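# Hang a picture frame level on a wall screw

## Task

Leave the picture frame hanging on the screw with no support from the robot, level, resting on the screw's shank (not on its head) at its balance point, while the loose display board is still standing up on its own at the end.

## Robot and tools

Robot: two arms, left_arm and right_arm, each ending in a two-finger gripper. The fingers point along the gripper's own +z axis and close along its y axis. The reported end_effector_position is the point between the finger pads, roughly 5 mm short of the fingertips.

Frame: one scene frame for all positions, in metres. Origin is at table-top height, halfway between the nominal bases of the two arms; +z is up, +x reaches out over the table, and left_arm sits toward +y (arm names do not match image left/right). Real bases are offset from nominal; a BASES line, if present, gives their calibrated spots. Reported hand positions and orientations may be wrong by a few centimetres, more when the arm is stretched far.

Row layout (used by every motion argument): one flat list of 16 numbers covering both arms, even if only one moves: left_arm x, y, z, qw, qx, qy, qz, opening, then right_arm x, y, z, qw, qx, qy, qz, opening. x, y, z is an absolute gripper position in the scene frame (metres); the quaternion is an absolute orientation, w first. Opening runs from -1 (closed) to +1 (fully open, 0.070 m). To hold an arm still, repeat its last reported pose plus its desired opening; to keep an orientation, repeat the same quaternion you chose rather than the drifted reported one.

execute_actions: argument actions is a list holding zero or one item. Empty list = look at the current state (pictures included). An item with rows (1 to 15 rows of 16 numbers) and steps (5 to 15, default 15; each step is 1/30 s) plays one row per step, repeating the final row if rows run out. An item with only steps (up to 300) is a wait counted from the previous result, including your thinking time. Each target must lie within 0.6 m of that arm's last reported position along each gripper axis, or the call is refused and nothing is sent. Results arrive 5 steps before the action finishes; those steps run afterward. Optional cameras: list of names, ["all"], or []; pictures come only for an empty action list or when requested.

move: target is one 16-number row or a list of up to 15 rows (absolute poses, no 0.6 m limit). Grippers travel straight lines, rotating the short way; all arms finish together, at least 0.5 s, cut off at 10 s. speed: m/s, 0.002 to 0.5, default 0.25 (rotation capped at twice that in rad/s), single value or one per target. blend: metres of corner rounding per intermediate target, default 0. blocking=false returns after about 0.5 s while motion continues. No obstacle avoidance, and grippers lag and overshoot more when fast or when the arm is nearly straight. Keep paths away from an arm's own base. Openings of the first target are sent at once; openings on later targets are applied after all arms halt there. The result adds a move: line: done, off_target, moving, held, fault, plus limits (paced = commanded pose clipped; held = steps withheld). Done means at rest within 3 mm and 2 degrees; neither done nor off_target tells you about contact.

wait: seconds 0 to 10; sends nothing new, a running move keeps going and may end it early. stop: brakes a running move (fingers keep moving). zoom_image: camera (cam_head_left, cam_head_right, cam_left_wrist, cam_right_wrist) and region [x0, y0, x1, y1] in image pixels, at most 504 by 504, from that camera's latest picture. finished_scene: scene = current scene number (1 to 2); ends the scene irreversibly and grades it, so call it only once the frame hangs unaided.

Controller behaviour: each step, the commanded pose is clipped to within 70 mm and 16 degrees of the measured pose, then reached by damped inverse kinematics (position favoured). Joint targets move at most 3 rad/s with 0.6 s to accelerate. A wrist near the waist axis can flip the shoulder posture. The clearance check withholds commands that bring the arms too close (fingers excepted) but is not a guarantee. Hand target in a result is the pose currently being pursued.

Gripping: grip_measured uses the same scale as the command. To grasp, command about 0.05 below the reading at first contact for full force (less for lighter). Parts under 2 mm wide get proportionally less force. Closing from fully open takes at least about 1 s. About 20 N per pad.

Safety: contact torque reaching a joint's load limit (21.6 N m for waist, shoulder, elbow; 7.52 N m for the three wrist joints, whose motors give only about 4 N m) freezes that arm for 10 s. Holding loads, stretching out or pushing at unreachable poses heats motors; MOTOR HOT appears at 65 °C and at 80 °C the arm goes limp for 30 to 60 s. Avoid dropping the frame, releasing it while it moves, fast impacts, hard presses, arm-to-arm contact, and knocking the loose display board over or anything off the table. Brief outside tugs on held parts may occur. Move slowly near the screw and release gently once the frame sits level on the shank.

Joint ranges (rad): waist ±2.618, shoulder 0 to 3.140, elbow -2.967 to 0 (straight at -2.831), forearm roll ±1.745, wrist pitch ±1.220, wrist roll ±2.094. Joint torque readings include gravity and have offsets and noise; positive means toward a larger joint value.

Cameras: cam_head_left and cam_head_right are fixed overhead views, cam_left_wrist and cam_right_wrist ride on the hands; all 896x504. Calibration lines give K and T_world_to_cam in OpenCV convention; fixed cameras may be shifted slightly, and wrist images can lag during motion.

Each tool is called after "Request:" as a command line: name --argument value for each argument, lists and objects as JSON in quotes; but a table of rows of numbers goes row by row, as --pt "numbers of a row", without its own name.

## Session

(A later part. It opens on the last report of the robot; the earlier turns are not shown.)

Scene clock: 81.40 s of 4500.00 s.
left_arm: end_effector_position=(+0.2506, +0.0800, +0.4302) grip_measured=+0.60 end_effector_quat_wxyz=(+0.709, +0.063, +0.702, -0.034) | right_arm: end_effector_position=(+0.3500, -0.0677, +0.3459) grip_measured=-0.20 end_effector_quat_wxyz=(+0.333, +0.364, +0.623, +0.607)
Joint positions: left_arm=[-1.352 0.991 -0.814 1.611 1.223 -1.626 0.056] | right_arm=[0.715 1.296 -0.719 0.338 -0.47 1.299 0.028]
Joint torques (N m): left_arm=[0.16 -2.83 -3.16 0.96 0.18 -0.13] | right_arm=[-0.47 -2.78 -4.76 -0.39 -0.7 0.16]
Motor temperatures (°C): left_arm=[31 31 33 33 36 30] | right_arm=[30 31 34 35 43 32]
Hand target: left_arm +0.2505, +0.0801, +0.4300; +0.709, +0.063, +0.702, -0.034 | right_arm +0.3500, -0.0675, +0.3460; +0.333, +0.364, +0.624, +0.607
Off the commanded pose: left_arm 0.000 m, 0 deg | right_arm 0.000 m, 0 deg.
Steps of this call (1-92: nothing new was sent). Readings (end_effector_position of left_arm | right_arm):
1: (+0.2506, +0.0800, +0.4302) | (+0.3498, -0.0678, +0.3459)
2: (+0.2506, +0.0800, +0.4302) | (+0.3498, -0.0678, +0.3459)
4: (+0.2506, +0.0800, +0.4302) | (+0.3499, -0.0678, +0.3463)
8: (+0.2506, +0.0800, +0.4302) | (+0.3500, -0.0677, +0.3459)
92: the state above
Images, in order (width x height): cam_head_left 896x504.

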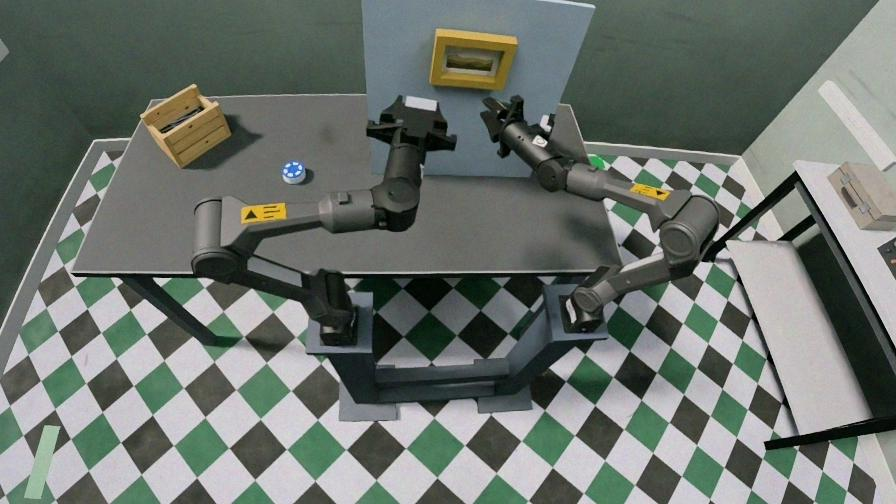

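Request:
move --pt "0.2505 0.0801 0.43 0.709 0.063 0.702 -0.034 0.6 0.4275 -0.0212 0.3428 0.3331 0.3636 0.6236 0.6066 -0.2" --pt "0.2505 0.0801 0.43 0.709 0.063 0.702 -0.034 0.6 0.4275 -0.0212 0.3428 0.3331 0.3636 0.6236 0.6066 -0.6" --pt "0.2505 0.0801 0.43 0.709 0.063 0.702 -0.034 0.6 0.4275 -0.0212 0.3500 0.3331 0.3636 0.6236 0.6066 -0.6" --pt "0.2505 0.0801 0.43 0.709 0.063 0.702 -0.034 0.6 0.4275 -0.0197 0.3505 0.3331 0.3636 0.6236 0.6066 -0.6" --pt "0.2505 0.0801 0.43 0.709 0.063 0.702 -0.034 0.6 0.4275 -0.0197 0.3432 0.3331 0.3636 0.6236 0.6066 -0.6" --pt "0.2505 0.0801 0.43 0.709 0.063 0.702 -0.034 0.6 0.4275 -0.0197 0.3432 0.3331 0.3636 0.6236 0.6066 -0.2" --pt "0.2505 0.0801 0.43 0.709 0.063 0.702 -0.034 0.6 0.3590 -0.0605 0.3462 0.3331 0.3636 0.6236 0.6066 -0.2" --speed '[0.22,0.1,0.06,0.04,0.045,0.05,0.2]' --cameras '["cam_left_wrist","cam_head_right"]'

Request:
zoom_image --camera "cam_left_wrist" --region '[450, 0, 770, 220]'

Scene clock: 85.80 s of 4500.00 s.
left_arm: end_effector_position=(+0.2506, +0.0800, +0.4302) grip_measured=+0.60 end_effector_quat_wxyz=(+0.709, +0.063, +0.702, -0.034) | right_arm: end_effector_position=(+0.3588, -0.0609, +0.3461) grip_measured=-0.20 end_effector_quat_wxyz=(+0.333, +0.364, +0.623, +0.607)
Joint positions: left_arm=[-1.352 0.991 -0.814 1.611 1.223 -1.626 0.056] | right_arm=[0.713 1.337 -0.755 0.332 -0.475 1.306 0.028]
Joint torques (N m): left_arm=[0.14 -2.62 -2.99 0.99 0.18 -0.13] | right_arm=[0.17 -3.07 -4.72 -0.39 -0.66 0.18]
Motor temperatures (°C): left_arm=[31 31 33 34 36 30] | right_arm=[30 31 34 35 43 32]
Hand target: left_arm +0.2505, +0.0801, +0.4300; +0.709, +0.063, +0.702, -0.034 | right_arm +0.3590, -0.0605, +0.3462; +0.333, +0.364, +0.624, +0.607
Off the commanded pose: left_arm 0.000 m, 0 deg | right_arm 0.000 m, 0 deg.
Kept back: nothing.
move: done
camera_calibration:
cam_left_wrist: T_world_to_cam=[[-0.11267, -0.992216, -0.0530273, 0.133998], [-0.544497, 0.106295, -0.832, 0.486432], [0.831161, -0.0648685, -0.552236, 0.156216], [0, 0, 0, 1]] pos_world=[0.150118, 0.0913829, 0.498085]
Images, in order (width x height): cam_head_right 896x504, cam_left_wrist 896x504.

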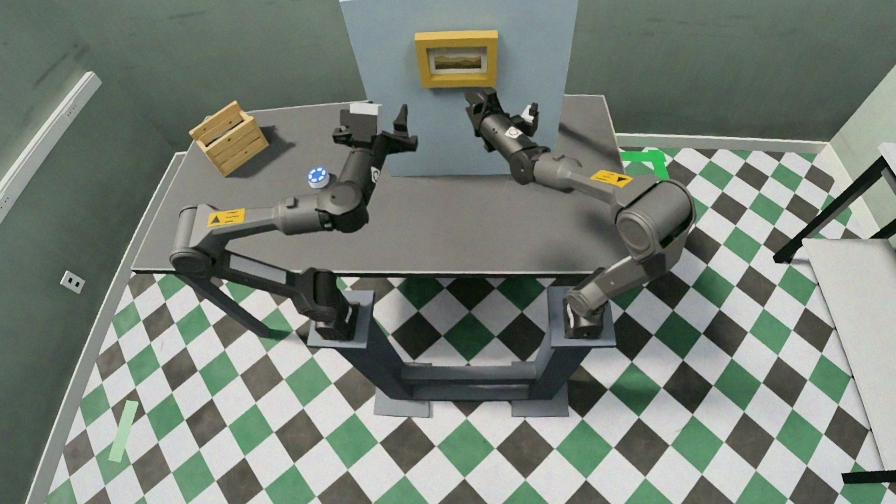

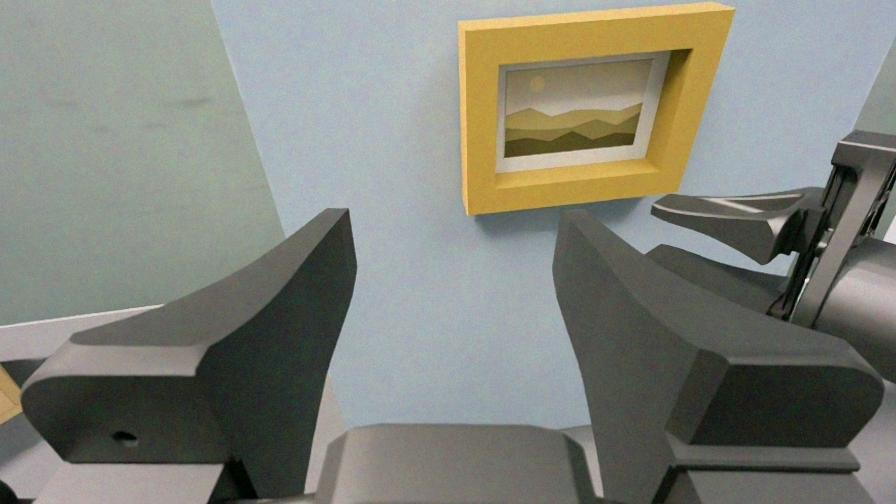

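Scaled by 1.575 from the camera's 896x504 image, which has a finer 1280x720 frame.

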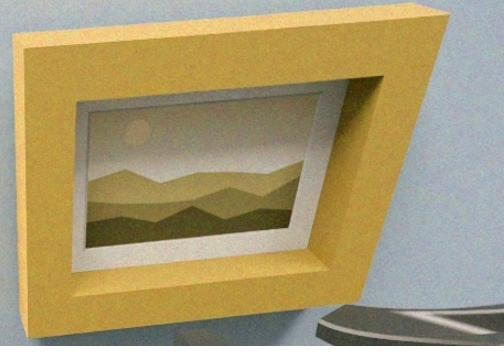

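Request:
finished_scene --scene 1

The scene is finished: the task was done.


## Next scene

The same job, from a new start.

Request:
execute_actions --actions '[]' --cameras '["all"]'

Request:
zoom_image --camera "cam_head_right" --region '[330, 0, 630, 168]'

Request:
zoom_image --camera "cam_head_left" --region '[330, 0, 630, 168]'

Scene clock: 0.00 s of 4500.00 s.
left_arm: end_effector_position=(+0.4202, +0.3387, +0.3327) grip_measured=+0.98 end_effector_quat_wxyz=(+0.569, -0.093, +0.773, -0.263) | right_arm: end_effector_position=(+0.0592, +0.1070, +0.2848) grip_measured=+0.98 end_effector_quat_wxyz=(-0.315, +0.854, -0.247, -0.332)
Joint positions: left_arm=[0.682 1.54 -1.063 -1.578 0.957 1.346 0.069] | right_arm=[1.098 1.584 -1.251 0.984 0.989 -1.935 0.069]
Joint torques (N m): no reading
Motor temperatures (°C): left_arm=[30 31 32 32 35 29] | right_arm=[29 30 33 34 38 31]
Hand target: left_arm +0.4202, +0.3387, +0.3327; +0.569, -0.093, +0.773, -0.263 | right_arm +0.0592, +0.1070, +0.2848; -0.315, +0.854, -0.247, -0.332
camera_calibration:
cam_left_wrist: T_world_to_cam=[[-0.138706, -0.855818, 0.498333, 0.185907], [-0.798703, -0.200837, -0.56722, 0.592892], [0.585521, -0.476697, -0.655687, 0.255288], [0, 0, 0, 1]] pos_world=[0.349855, 0.399872, 0.411046]
cam_right_wrist: T_world_to_cam=[[0.659874, 0.664269, 0.351161, -0.209506], [0.748517, -0.621891, -0.230161, 0.0814786], [0.0654945, 0.414727, -0.907586, 0.32858], [0, 0, 0, 1]] pos_world=[0.0557395, 0.0535684, 0.390538]

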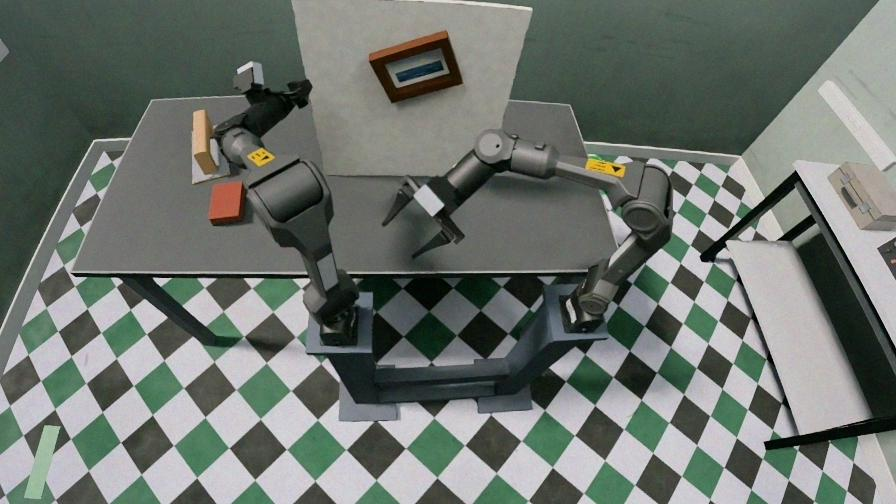

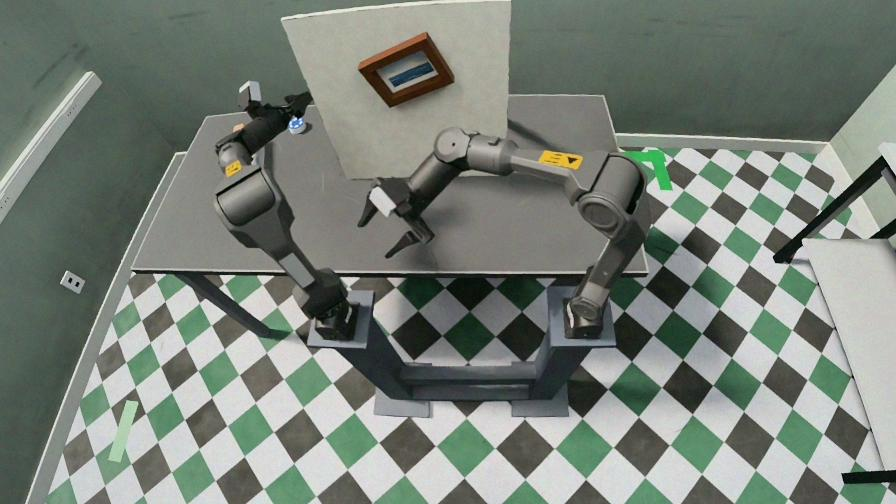

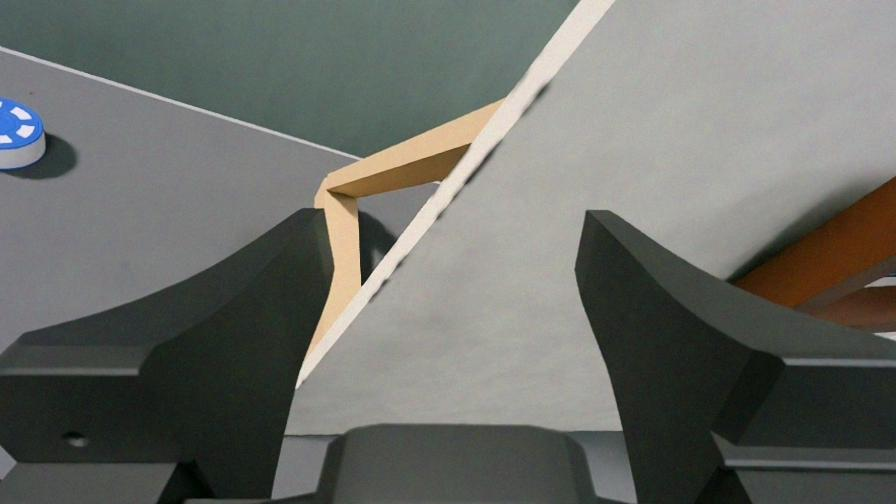

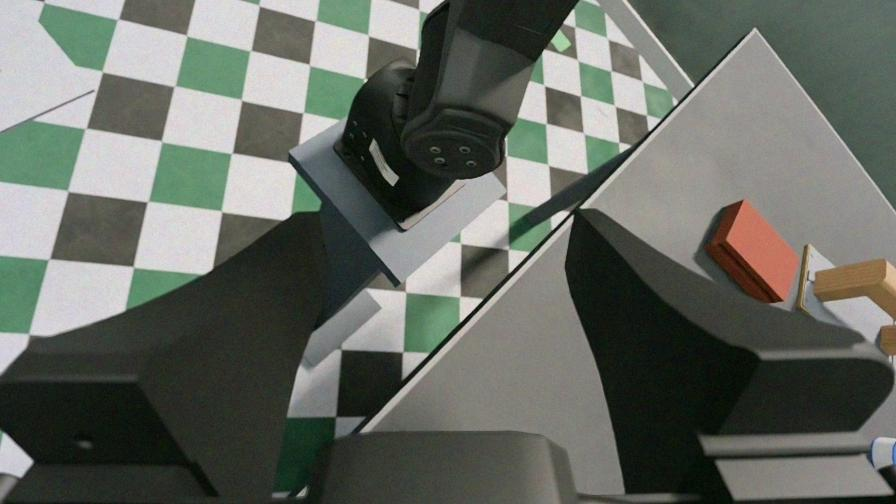

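Scaled by 1.680 from the camera's 896x504 image, which has a finer 1280x720 frame.

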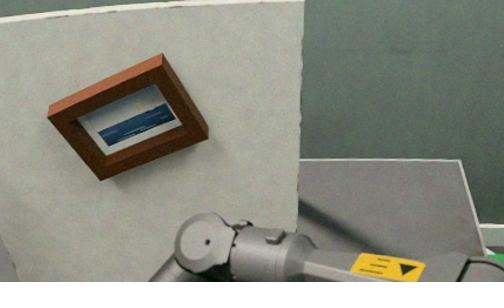

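Scaled by 1.680 from the camera's 896x504 image, which has a finer 1280x720 frame.

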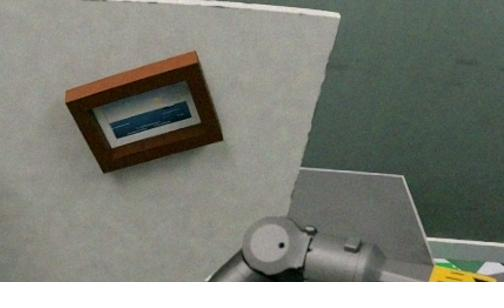

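Request:
move --target '[0.30,0.27,0.37,0.569,-0.093,0.773,-0.263,0.98,0.3646,0.0289,0.3357,0.4136,0.2498,0.7269,0.488,0.1]' --speed 0.5 --cameras '["cam_left_wrist","cam_right_wrist","cam_head_right"]'

Scene clock: 12.60 s of 4500.00 s.
left_arm: end_effector_position=(+0.3000, +0.2699, +0.3702) grip_measured=+0.98 end_effector_quat_wxyz=(+0.570, -0.093, +0.773, -0.263) | right_arm: end_effector_position=(+0.3642, +0.0292, +0.3363) grip_measured=+0.10 end_effector_quat_wxyz=(+0.414, +0.249, +0.727, +0.489)
Joint positions: left_arm=[0.843 1.015 -0.783 -1.401 1.132 1.079 0.069] | right_arm=[0.955 1.565 -1.075 1.104 -0.435 0.21 0.039]
Joint torques (N m): left_arm=[-0.46 -1.18 -2.51 -0.76 -0.16 0.05] | right_arm=[-0.49 -5.06 -3.96 -0.43 -0.54 -0.19]
Motor temperatures (°C): left_arm=[30 31 32 32 35 29] | right_arm=[29 30 33 34 38 31]
Hand target: left_arm +0.3000, +0.2700, +0.3700; +0.569, -0.093, +0.773, -0.263 | right_arm +0.3646, +0.0289, +0.3357; +0.414, +0.250, +0.727, +0.488
Off the commanded pose: left_arm 0.000 m, 0 deg | right_arm 0.001 m, 0 deg.
Kept back: nothing.
move: done; limits=paced
camera_calibration:
cam_left_wrist: T_world_to_cam=[[-0.138078, -0.855852, 0.498449, 0.091427], [-0.797841, -0.20208, -0.567991, 0.504768], [0.586843, -0.476111, -0.654931, 0.316672], [0, 0, 0, 1]] pos_world=[0.229512, 0.331022, 0.44853]
cam_right_wrist: T_world_to_cam=[[0.0127265, -0.373057, -0.927721, 0.318877], [-0.939276, 0.313732, -0.139044, 0.373374], [0.342927, 0.873156, -0.346411, 0.0844457], [0, 0, 0, 1]] pos_world=[0.317684, -0.0719142, 0.376997]
Images, in order (width x height): cam_head_right 896x504, cam_left_wrist 896x504, cam_right_wrist 896x504.

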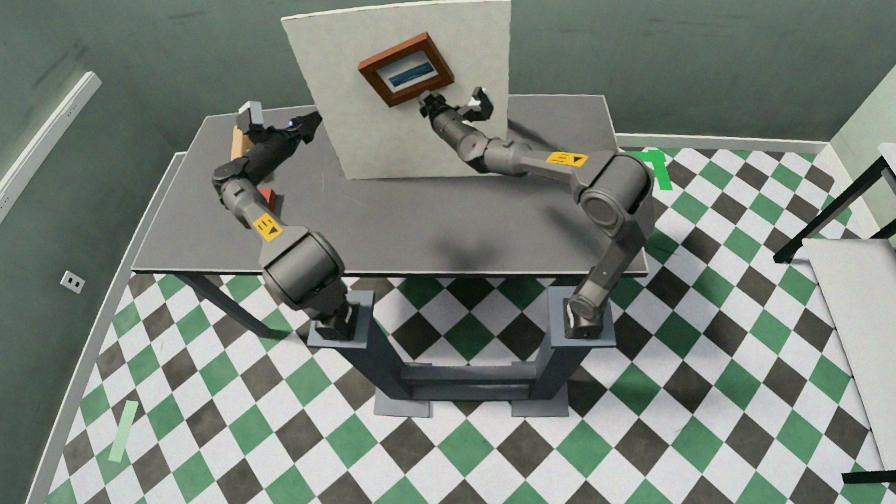

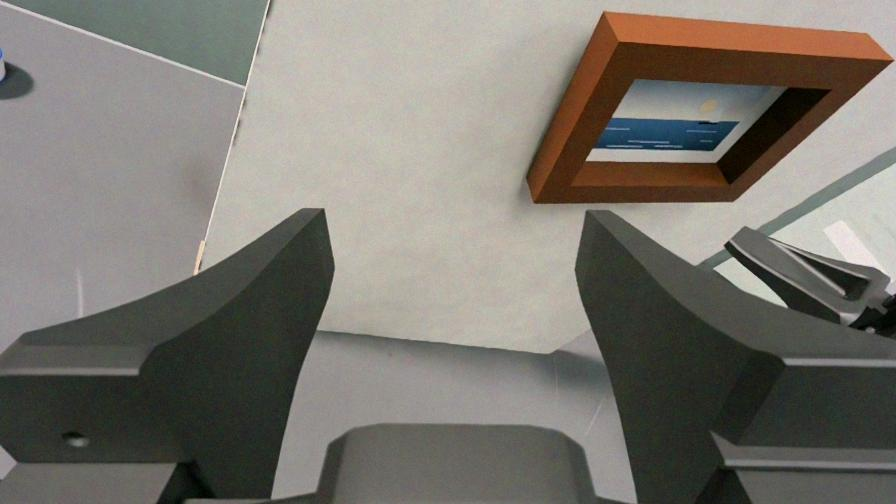

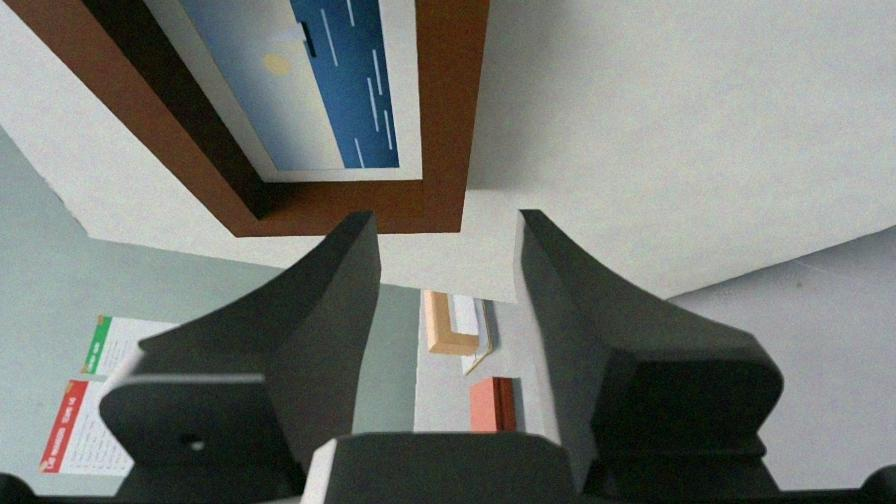

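Request:
move --pt "0.30 0.27 0.37 0.569 -0.093 0.773 -0.263 0.98 0.4285 0.0666 0.3213 0.4136 0.2498 0.7269 0.488 0.1" --pt "0.30 0.27 0.37 0.569 -0.093 0.773 -0.263 0.98 0.4285 0.0666 0.3213 0.4136 0.2498 0.7269 0.488 -0.58" --pt "0.30 0.27 0.37 0.569 -0.093 0.773 -0.263 0.98 0.4285 0.0666 0.3335 0.4136 0.2498 0.7269 0.488 -0.58" --pt "0.30 0.27 0.37 0.569 -0.093 0.773 -0.263 0.98 0.4285 0.0871 0.3345 0.3428 0.3399 0.6186 0.6203 -0.58" --speed '[0.15,0.1,0.08,0.2]' --cameras '["cam_left_wrist","cam_head_right"]'

Request:
zoom_image --camera "cam_head_right" --region '[350, 15, 470, 110]'

Scene clock: 18.80 s of 4500.00 s.
left_arm: end_effector_position=(+0.3000, +0.2699, +0.3702) grip_measured=+0.98 end_effector_quat_wxyz=(+0.570, -0.093, +0.773, -0.263) | right_arm: end_effector_position=(+0.4280, +0.0875, +0.3350) grip_measured=-0.44 end_effector_quat_wxyz=(+0.342, +0.339, +0.618, +0.621)
Joint positions: left_arm=[0.843 1.015 -0.783 -1.401 1.132 1.079 0.069] | right_arm=[0.897 1.881 -1.32 0.605 -0.564 1.038 0.02]
Joint torques (N m): left_arm=[-0.6 -1.22 -3.18 -0.98 -0.13 0.05] | right_arm=[-3.79 -8.82 -4.74 0.37 -1.16 0.25]
Motor temperatures (°C): left_arm=[30 31 32 32 35 29] | right_arm=[29 30 33 34 38 31]
Hand target: left_arm +0.3000, +0.2700, +0.3700; +0.569, -0.093, +0.773, -0.263 | right_arm +0.4285, +0.0871, +0.3345; +0.343, +0.340, +0.618, +0.620
Off the commanded pose: left_arm 0.000 m, 0 deg | right_arm 0.001 m, 0 deg.
Kept back: nothing.
move: done
camera_calibration:
cam_left_wrist: T_world_to_cam=[[-0.138078, -0.855852, 0.498449, 0.091427], [-0.797841, -0.20208, -0.567991, 0.504768], [0.586843, -0.476111, -0.654931, 0.316672], [0, 0, 0, 1]] pos_world=[0.229512, 0.331022, 0.44853]
Images, in order (width x height): cam_head_right 896x504, cam_left_wrist 896x504.

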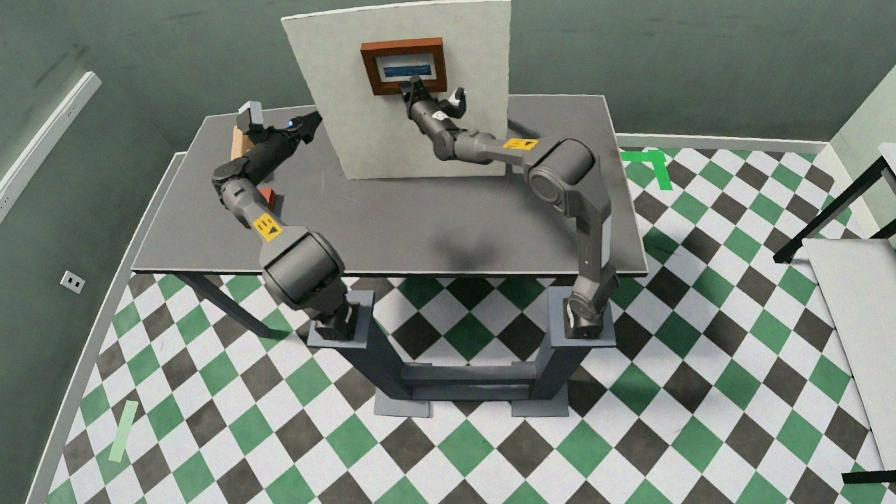

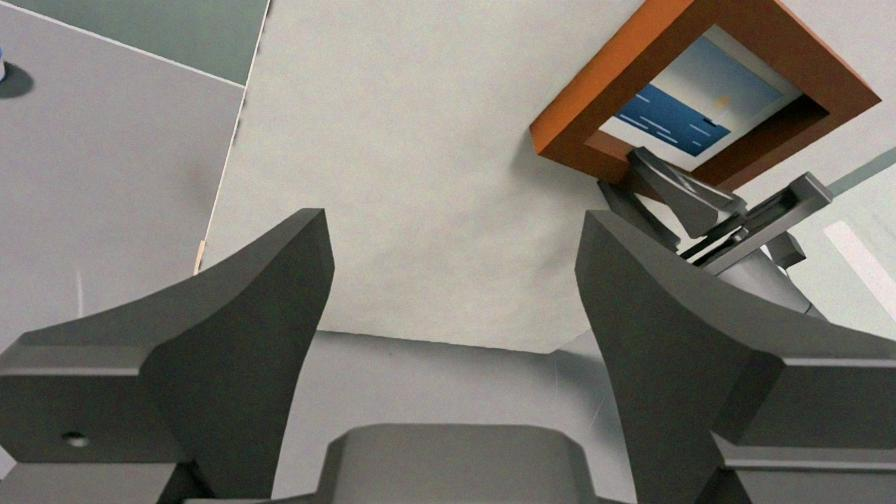

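Scaled by 4.200 from the camera's 896x504 image, which has a finer 1280x720 frame.

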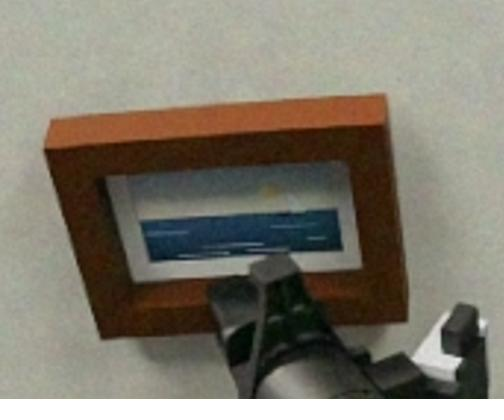

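Request:
move --target '[0.30,0.27,0.37,0.569,-0.093,0.773,-0.263,0.98,0.4285,0.0871,0.3255,0.3428,0.3399,0.6186,0.6203,-0.58]' --speed 0.04 --cameras '[]'

Scene clock: 20.30 s of 4500.00 s.
left_arm: end_effector_position=(+0.3000, +0.2699, +0.3702) grip_measured=+0.98 end_effector_quat_wxyz=(+0.570, -0.093, +0.773, -0.263) | right_arm: end_effector_position=(+0.4284, +0.0870, +0.3258) grip_measured=-0.44 end_effector_quat_wxyz=(+0.343, +0.340, +0.618, +0.620)
Joint positions: left_arm=[0.843 1.015 -0.783 -1.401 1.132 1.079 0.069] | right_arm=[0.896 1.893 -1.3 0.578 -0.59 1.071 0.02]
Joint torques (N m): left_arm=[-0.63 -1.29 -3.53 -0.94 -0.09 0.08] | right_arm=[-2.18 -7.53 -4.37 0.06 -0.8 0.2]
Motor temperatures (°C): left_arm=[30 31 32 32 35 29] | right_arm=[29 30 33 34 38 31]
Hand target: left_arm +0.3000, +0.2700, +0.3700; +0.569, -0.093, +0.773, -0.263 | right_arm +0.4285, +0.0871, +0.3255; +0.343, +0.340, +0.618, +0.620
Off the commanded pose: left_arm 0.000 m, 0 deg | right_arm 0.000 m, 0 deg.
Kept back: nothing.
move: done
No camera images: "cameras" was empty.

Request:
move --target '[0.30,0.27,0.37,0.569,-0.093,0.773,-0.263,0.98,0.4285,0.0871,0.3185,0.3428,0.3399,0.6186,0.6203,-0.58]' --speed 0.03 --cameras '[]'

Scene clock: 21.23 s of 4500.00 s.
left_arm: end_effector_position=(+0.3000, +0.2699, +0.3702) grip_measured=+0.98 end_effector_quat_wxyz=(+0.570, -0.093, +0.773, -0.263) | right_arm: end_effector_position=(+0.4285, +0.0870, +0.3212) grip_measured=-0.44 end_effector_quat_wxyz=(+0.344, +0.339, +0.616, +0.622)
Joint positions: left_arm=[0.843 1.015 -0.783 -1.401 1.132 1.079 0.069] | right_arm=[0.896 1.902 -1.288 0.557 -0.614 1.094 0.02]
Joint torques (N m): left_arm=[-0.48 -1.43 -3.41 -0.95 -0.18 0.04] | right_arm=[-0.9 -4.1 -1.92 0.42 0.22 0.23]
Motor temperatures (°C): left_arm=[30 31 32 32 35 29] | right_arm=[29 30 33 34 38 31]
Hand target: left_arm +0.3000, +0.2700, +0.3700; +0.569, -0.093, +0.773, -0.263 | right_arm +0.4285, +0.0871, +0.3185; +0.343, +0.340, +0.618, +0.620
Off the commanded pose: left_arm 0.000 m, 0 deg | right_arm 0.003 m, 0 deg.
Kept back: nothing.
move: done
No camera images: "cameras" was empty.

Request:
move --target '[0.30,0.27,0.37,0.569,-0.093,0.773,-0.263,0.98,0.4285,0.0871,0.3210,0.3428,0.3399,0.6186,0.6203,-0.15]' --speed 0.05 --cameras '["cam_left_wrist","cam_head_right"]'

Request:
zoom_image --camera "cam_head_right" --region '[350, 15, 470, 110]'

Request:
zoom_image --camera "cam_left_wrist" --region '[520, 0, 896, 210]'

Scene clock: 22.63 s of 4500.00 s.
left_arm: end_effector_position=(+0.3000, +0.2699, +0.3702) grip_measured=+0.98 end_effector_quat_wxyz=(+0.570, -0.093, +0.773, -0.263) | right_arm: end_effector_position=(+0.4285, +0.0873, +0.3201) grip_measured=-0.15 end_effector_quat_wxyz=(+0.342, +0.340, +0.619, +0.620)
Joint positions: left_arm=[0.843 1.015 -0.783 -1.401 1.132 1.079 0.069] | right_arm=[0.896 1.902 -1.29 0.566 -0.603 1.086 0.03]
Joint torques (N m): left_arm=[-0.74 -1.26 -3.57 -0.92 -0.13 0.07] | right_arm=[0.1 -9.28 -4.72 -0.55 -0.84 -0.2]
Motor temperatures (°C): left_arm=[30 31 32 32 35 29] | right_arm=[29 30 33 34 38 31]
Hand target: left_arm +0.3000, +0.2700, +0.3700; +0.569, -0.093, +0.773, -0.263 | right_arm +0.4285, +0.0871, +0.3210; +0.343, +0.340, +0.618, +0.620
Off the commanded pose: left_arm 0.000 m, 0 deg | right_arm 0.001 m, 0 deg.
Kept back: nothing.
move: done
camera_calibration:
cam_left_wrist: T_world_to_cam=[[-0.138078, -0.855852, 0.498449, 0.091427], [-0.797841, -0.20208, -0.567991, 0.504768], [0.586843, -0.476111, -0.654931, 0.316672], [0, 0, 0, 1]] pos_world=[0.229512, 0.331022, 0.44853]
Images, in order (width x height): cam_head_right 896x504, cam_left_wrist 896x504.

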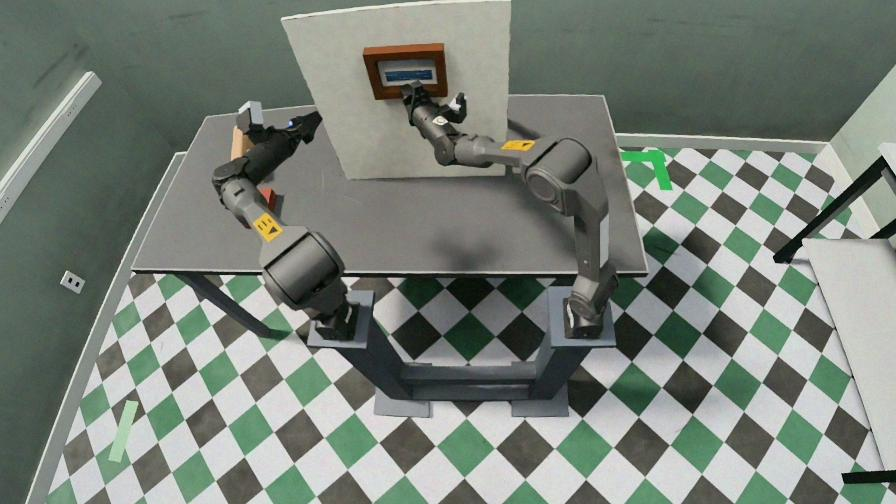

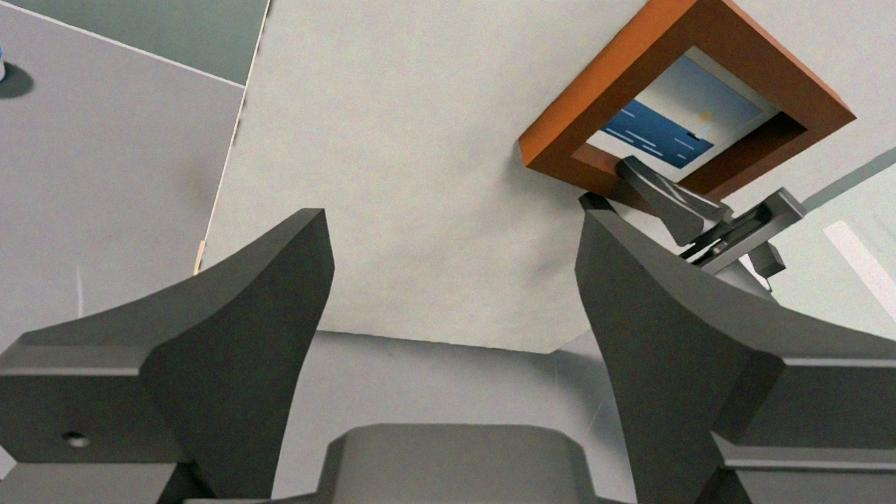

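Scaled by 4.200 from the camera's 896x504 image, which has a finer 1280x720 frame.

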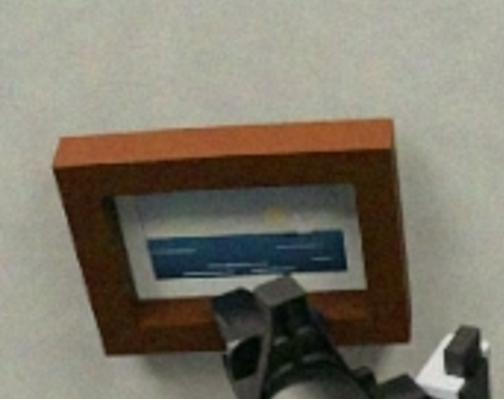

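Scaled by 1.340 from the camera's 896x504 image, which has a finer 1280x720 frame.

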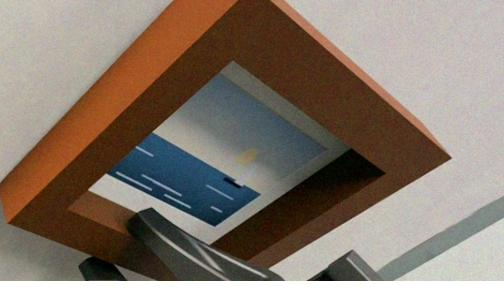

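Request:
move --target '[0.30,0.27,0.37,0.569,-0.093,0.773,-0.263,0.98,0.3525,0.0391,0.3206,0.3428,0.3399,0.6186,0.6203,-0.15]' --speed 0.18 --cameras '["cam_left_wrist","cam_head_right","cam_head_left","cam_right_wrist"]'

Request:
zoom_image --camera "cam_head_right" --region '[350, 15, 470, 110]'

Request:
zoom_image --camera "cam_left_wrist" --region '[500, 0, 700, 200]'

Request:
zoom_image --camera "cam_head_left" --region '[360, 20, 480, 115]'

Scene clock: 24.97 s of 4500.00 s.
left_arm: end_effector_position=(+0.3000, +0.2699, +0.3702) grip_measured=+0.98 end_effector_quat_wxyz=(+0.570, -0.093, +0.773, -0.263) | right_arm: end_effector_position=(+0.3521, +0.0389, +0.3210) grip_measured=-0.15 end_effector_quat_wxyz=(+0.343, +0.340, +0.618, +0.621)
Joint positions: left_arm=[0.843 1.015 -0.783 -1.401 1.132 1.079 0.069] | right_arm=[0.997 1.635 -0.913 0.629 -0.744 1.075 0.03]
Joint torques (N m): left_arm=[-0.56 -1.36 -3.64 -0.91 -0.14 0.04] | right_arm=[-0.57 -5.14 -4.5 -0.61 -0.64 -0.06]
Motor temperatures (°C): left_arm=[30 31 32 32 35 29] | right_arm=[29 31 33 34 38 31]
Hand target: left_arm +0.3000, +0.2700, +0.3700; +0.569, -0.093, +0.773, -0.263 | right_arm +0.3525, +0.0391, +0.3206; +0.343, +0.340, +0.618, +0.620
Off the commanded pose: left_arm 0.000 m, 0 deg | right_arm 0.001 m, 0 deg.
Kept back: nothing.
move: done
camera_calibration:
cam_left_wrist: T_world_to_cam=[[-0.138078, -0.855852, 0.498449, 0.091427], [-0.797841, -0.20208, -0.567991, 0.504768], [0.586843, -0.476111, -0.654931, 0.316672], [0, 0, 0, 1]] pos_world=[0.229512, 0.331022, 0.44853]
cam_right_wrist: T_world_to_cam=[[-0.0241109, 0.0286308, -0.999299, 0.328795], [-0.938773, 0.343002, 0.0324779, 0.300511], [0.343691, 0.938898, 0.0186077, -0.0451887], [0, 0, 0, 1]] pos_world=[0.30557, -0.0700618, 0.319646]

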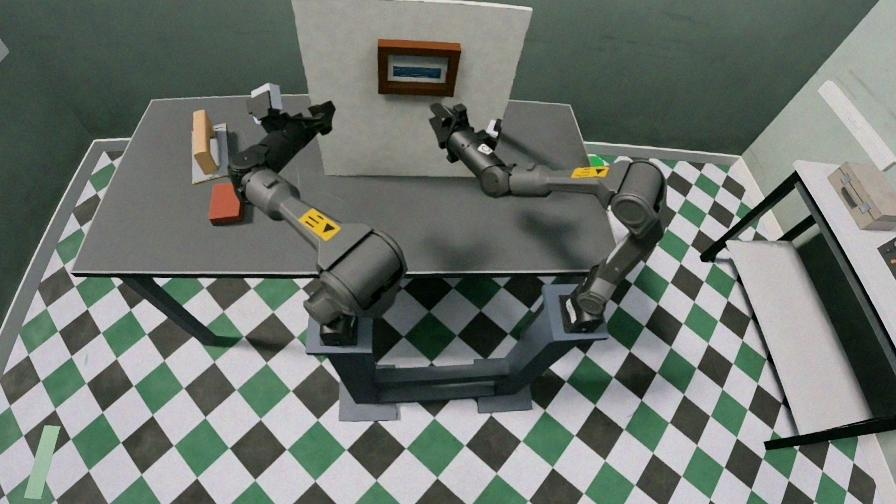

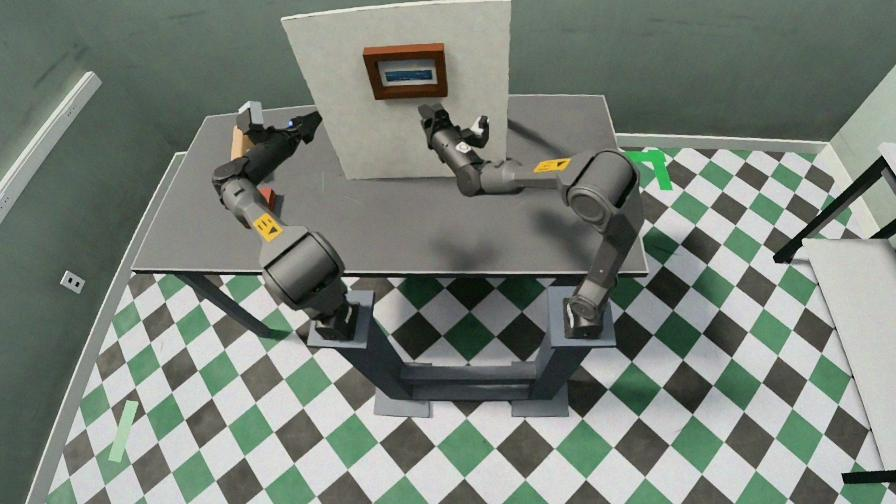

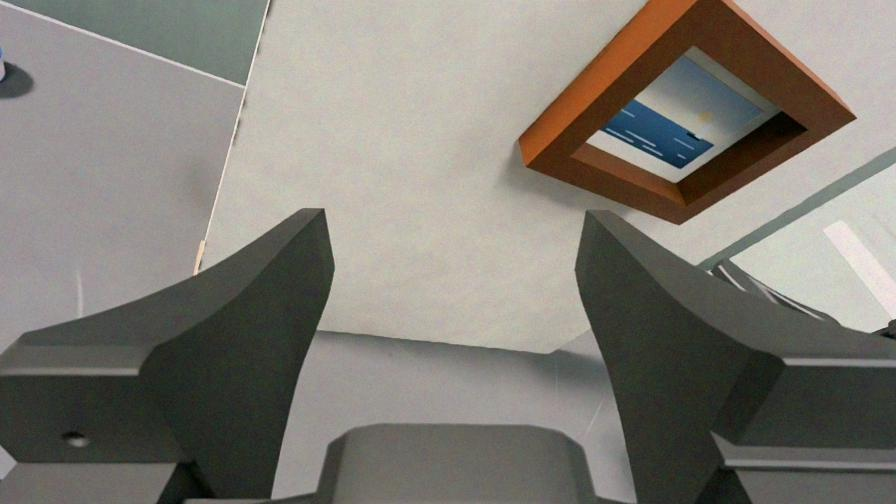

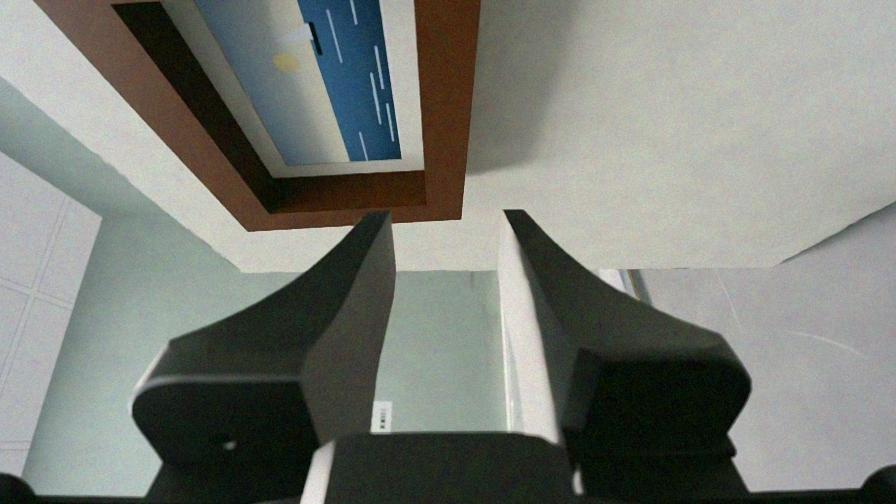

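Scaled by 4.200 from the camera's 896x504 image, which has a finer 1280x720 frame.

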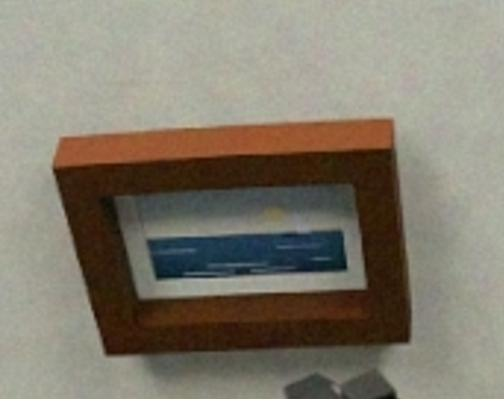

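Scaled by 2.520 from the camera's 896x504 image, which has a finer 1280x720 frame.

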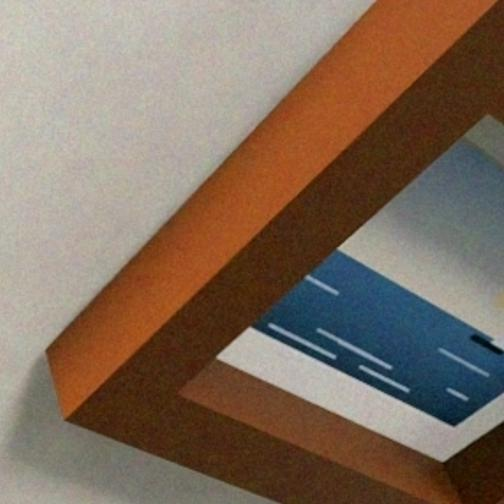

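Scaled by 4.200 from the camera's 896x504 image, which has a finer 1280x720 frame.

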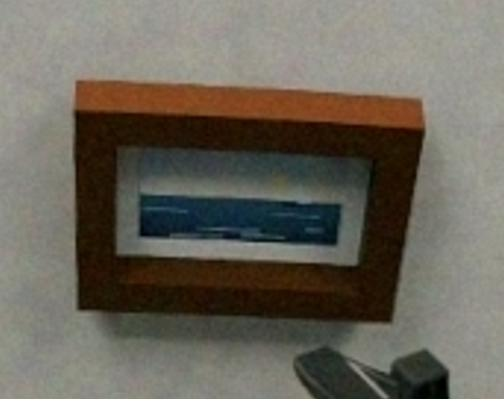

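Request:
finished_scene --scene 2

The scene is finished: the task was done.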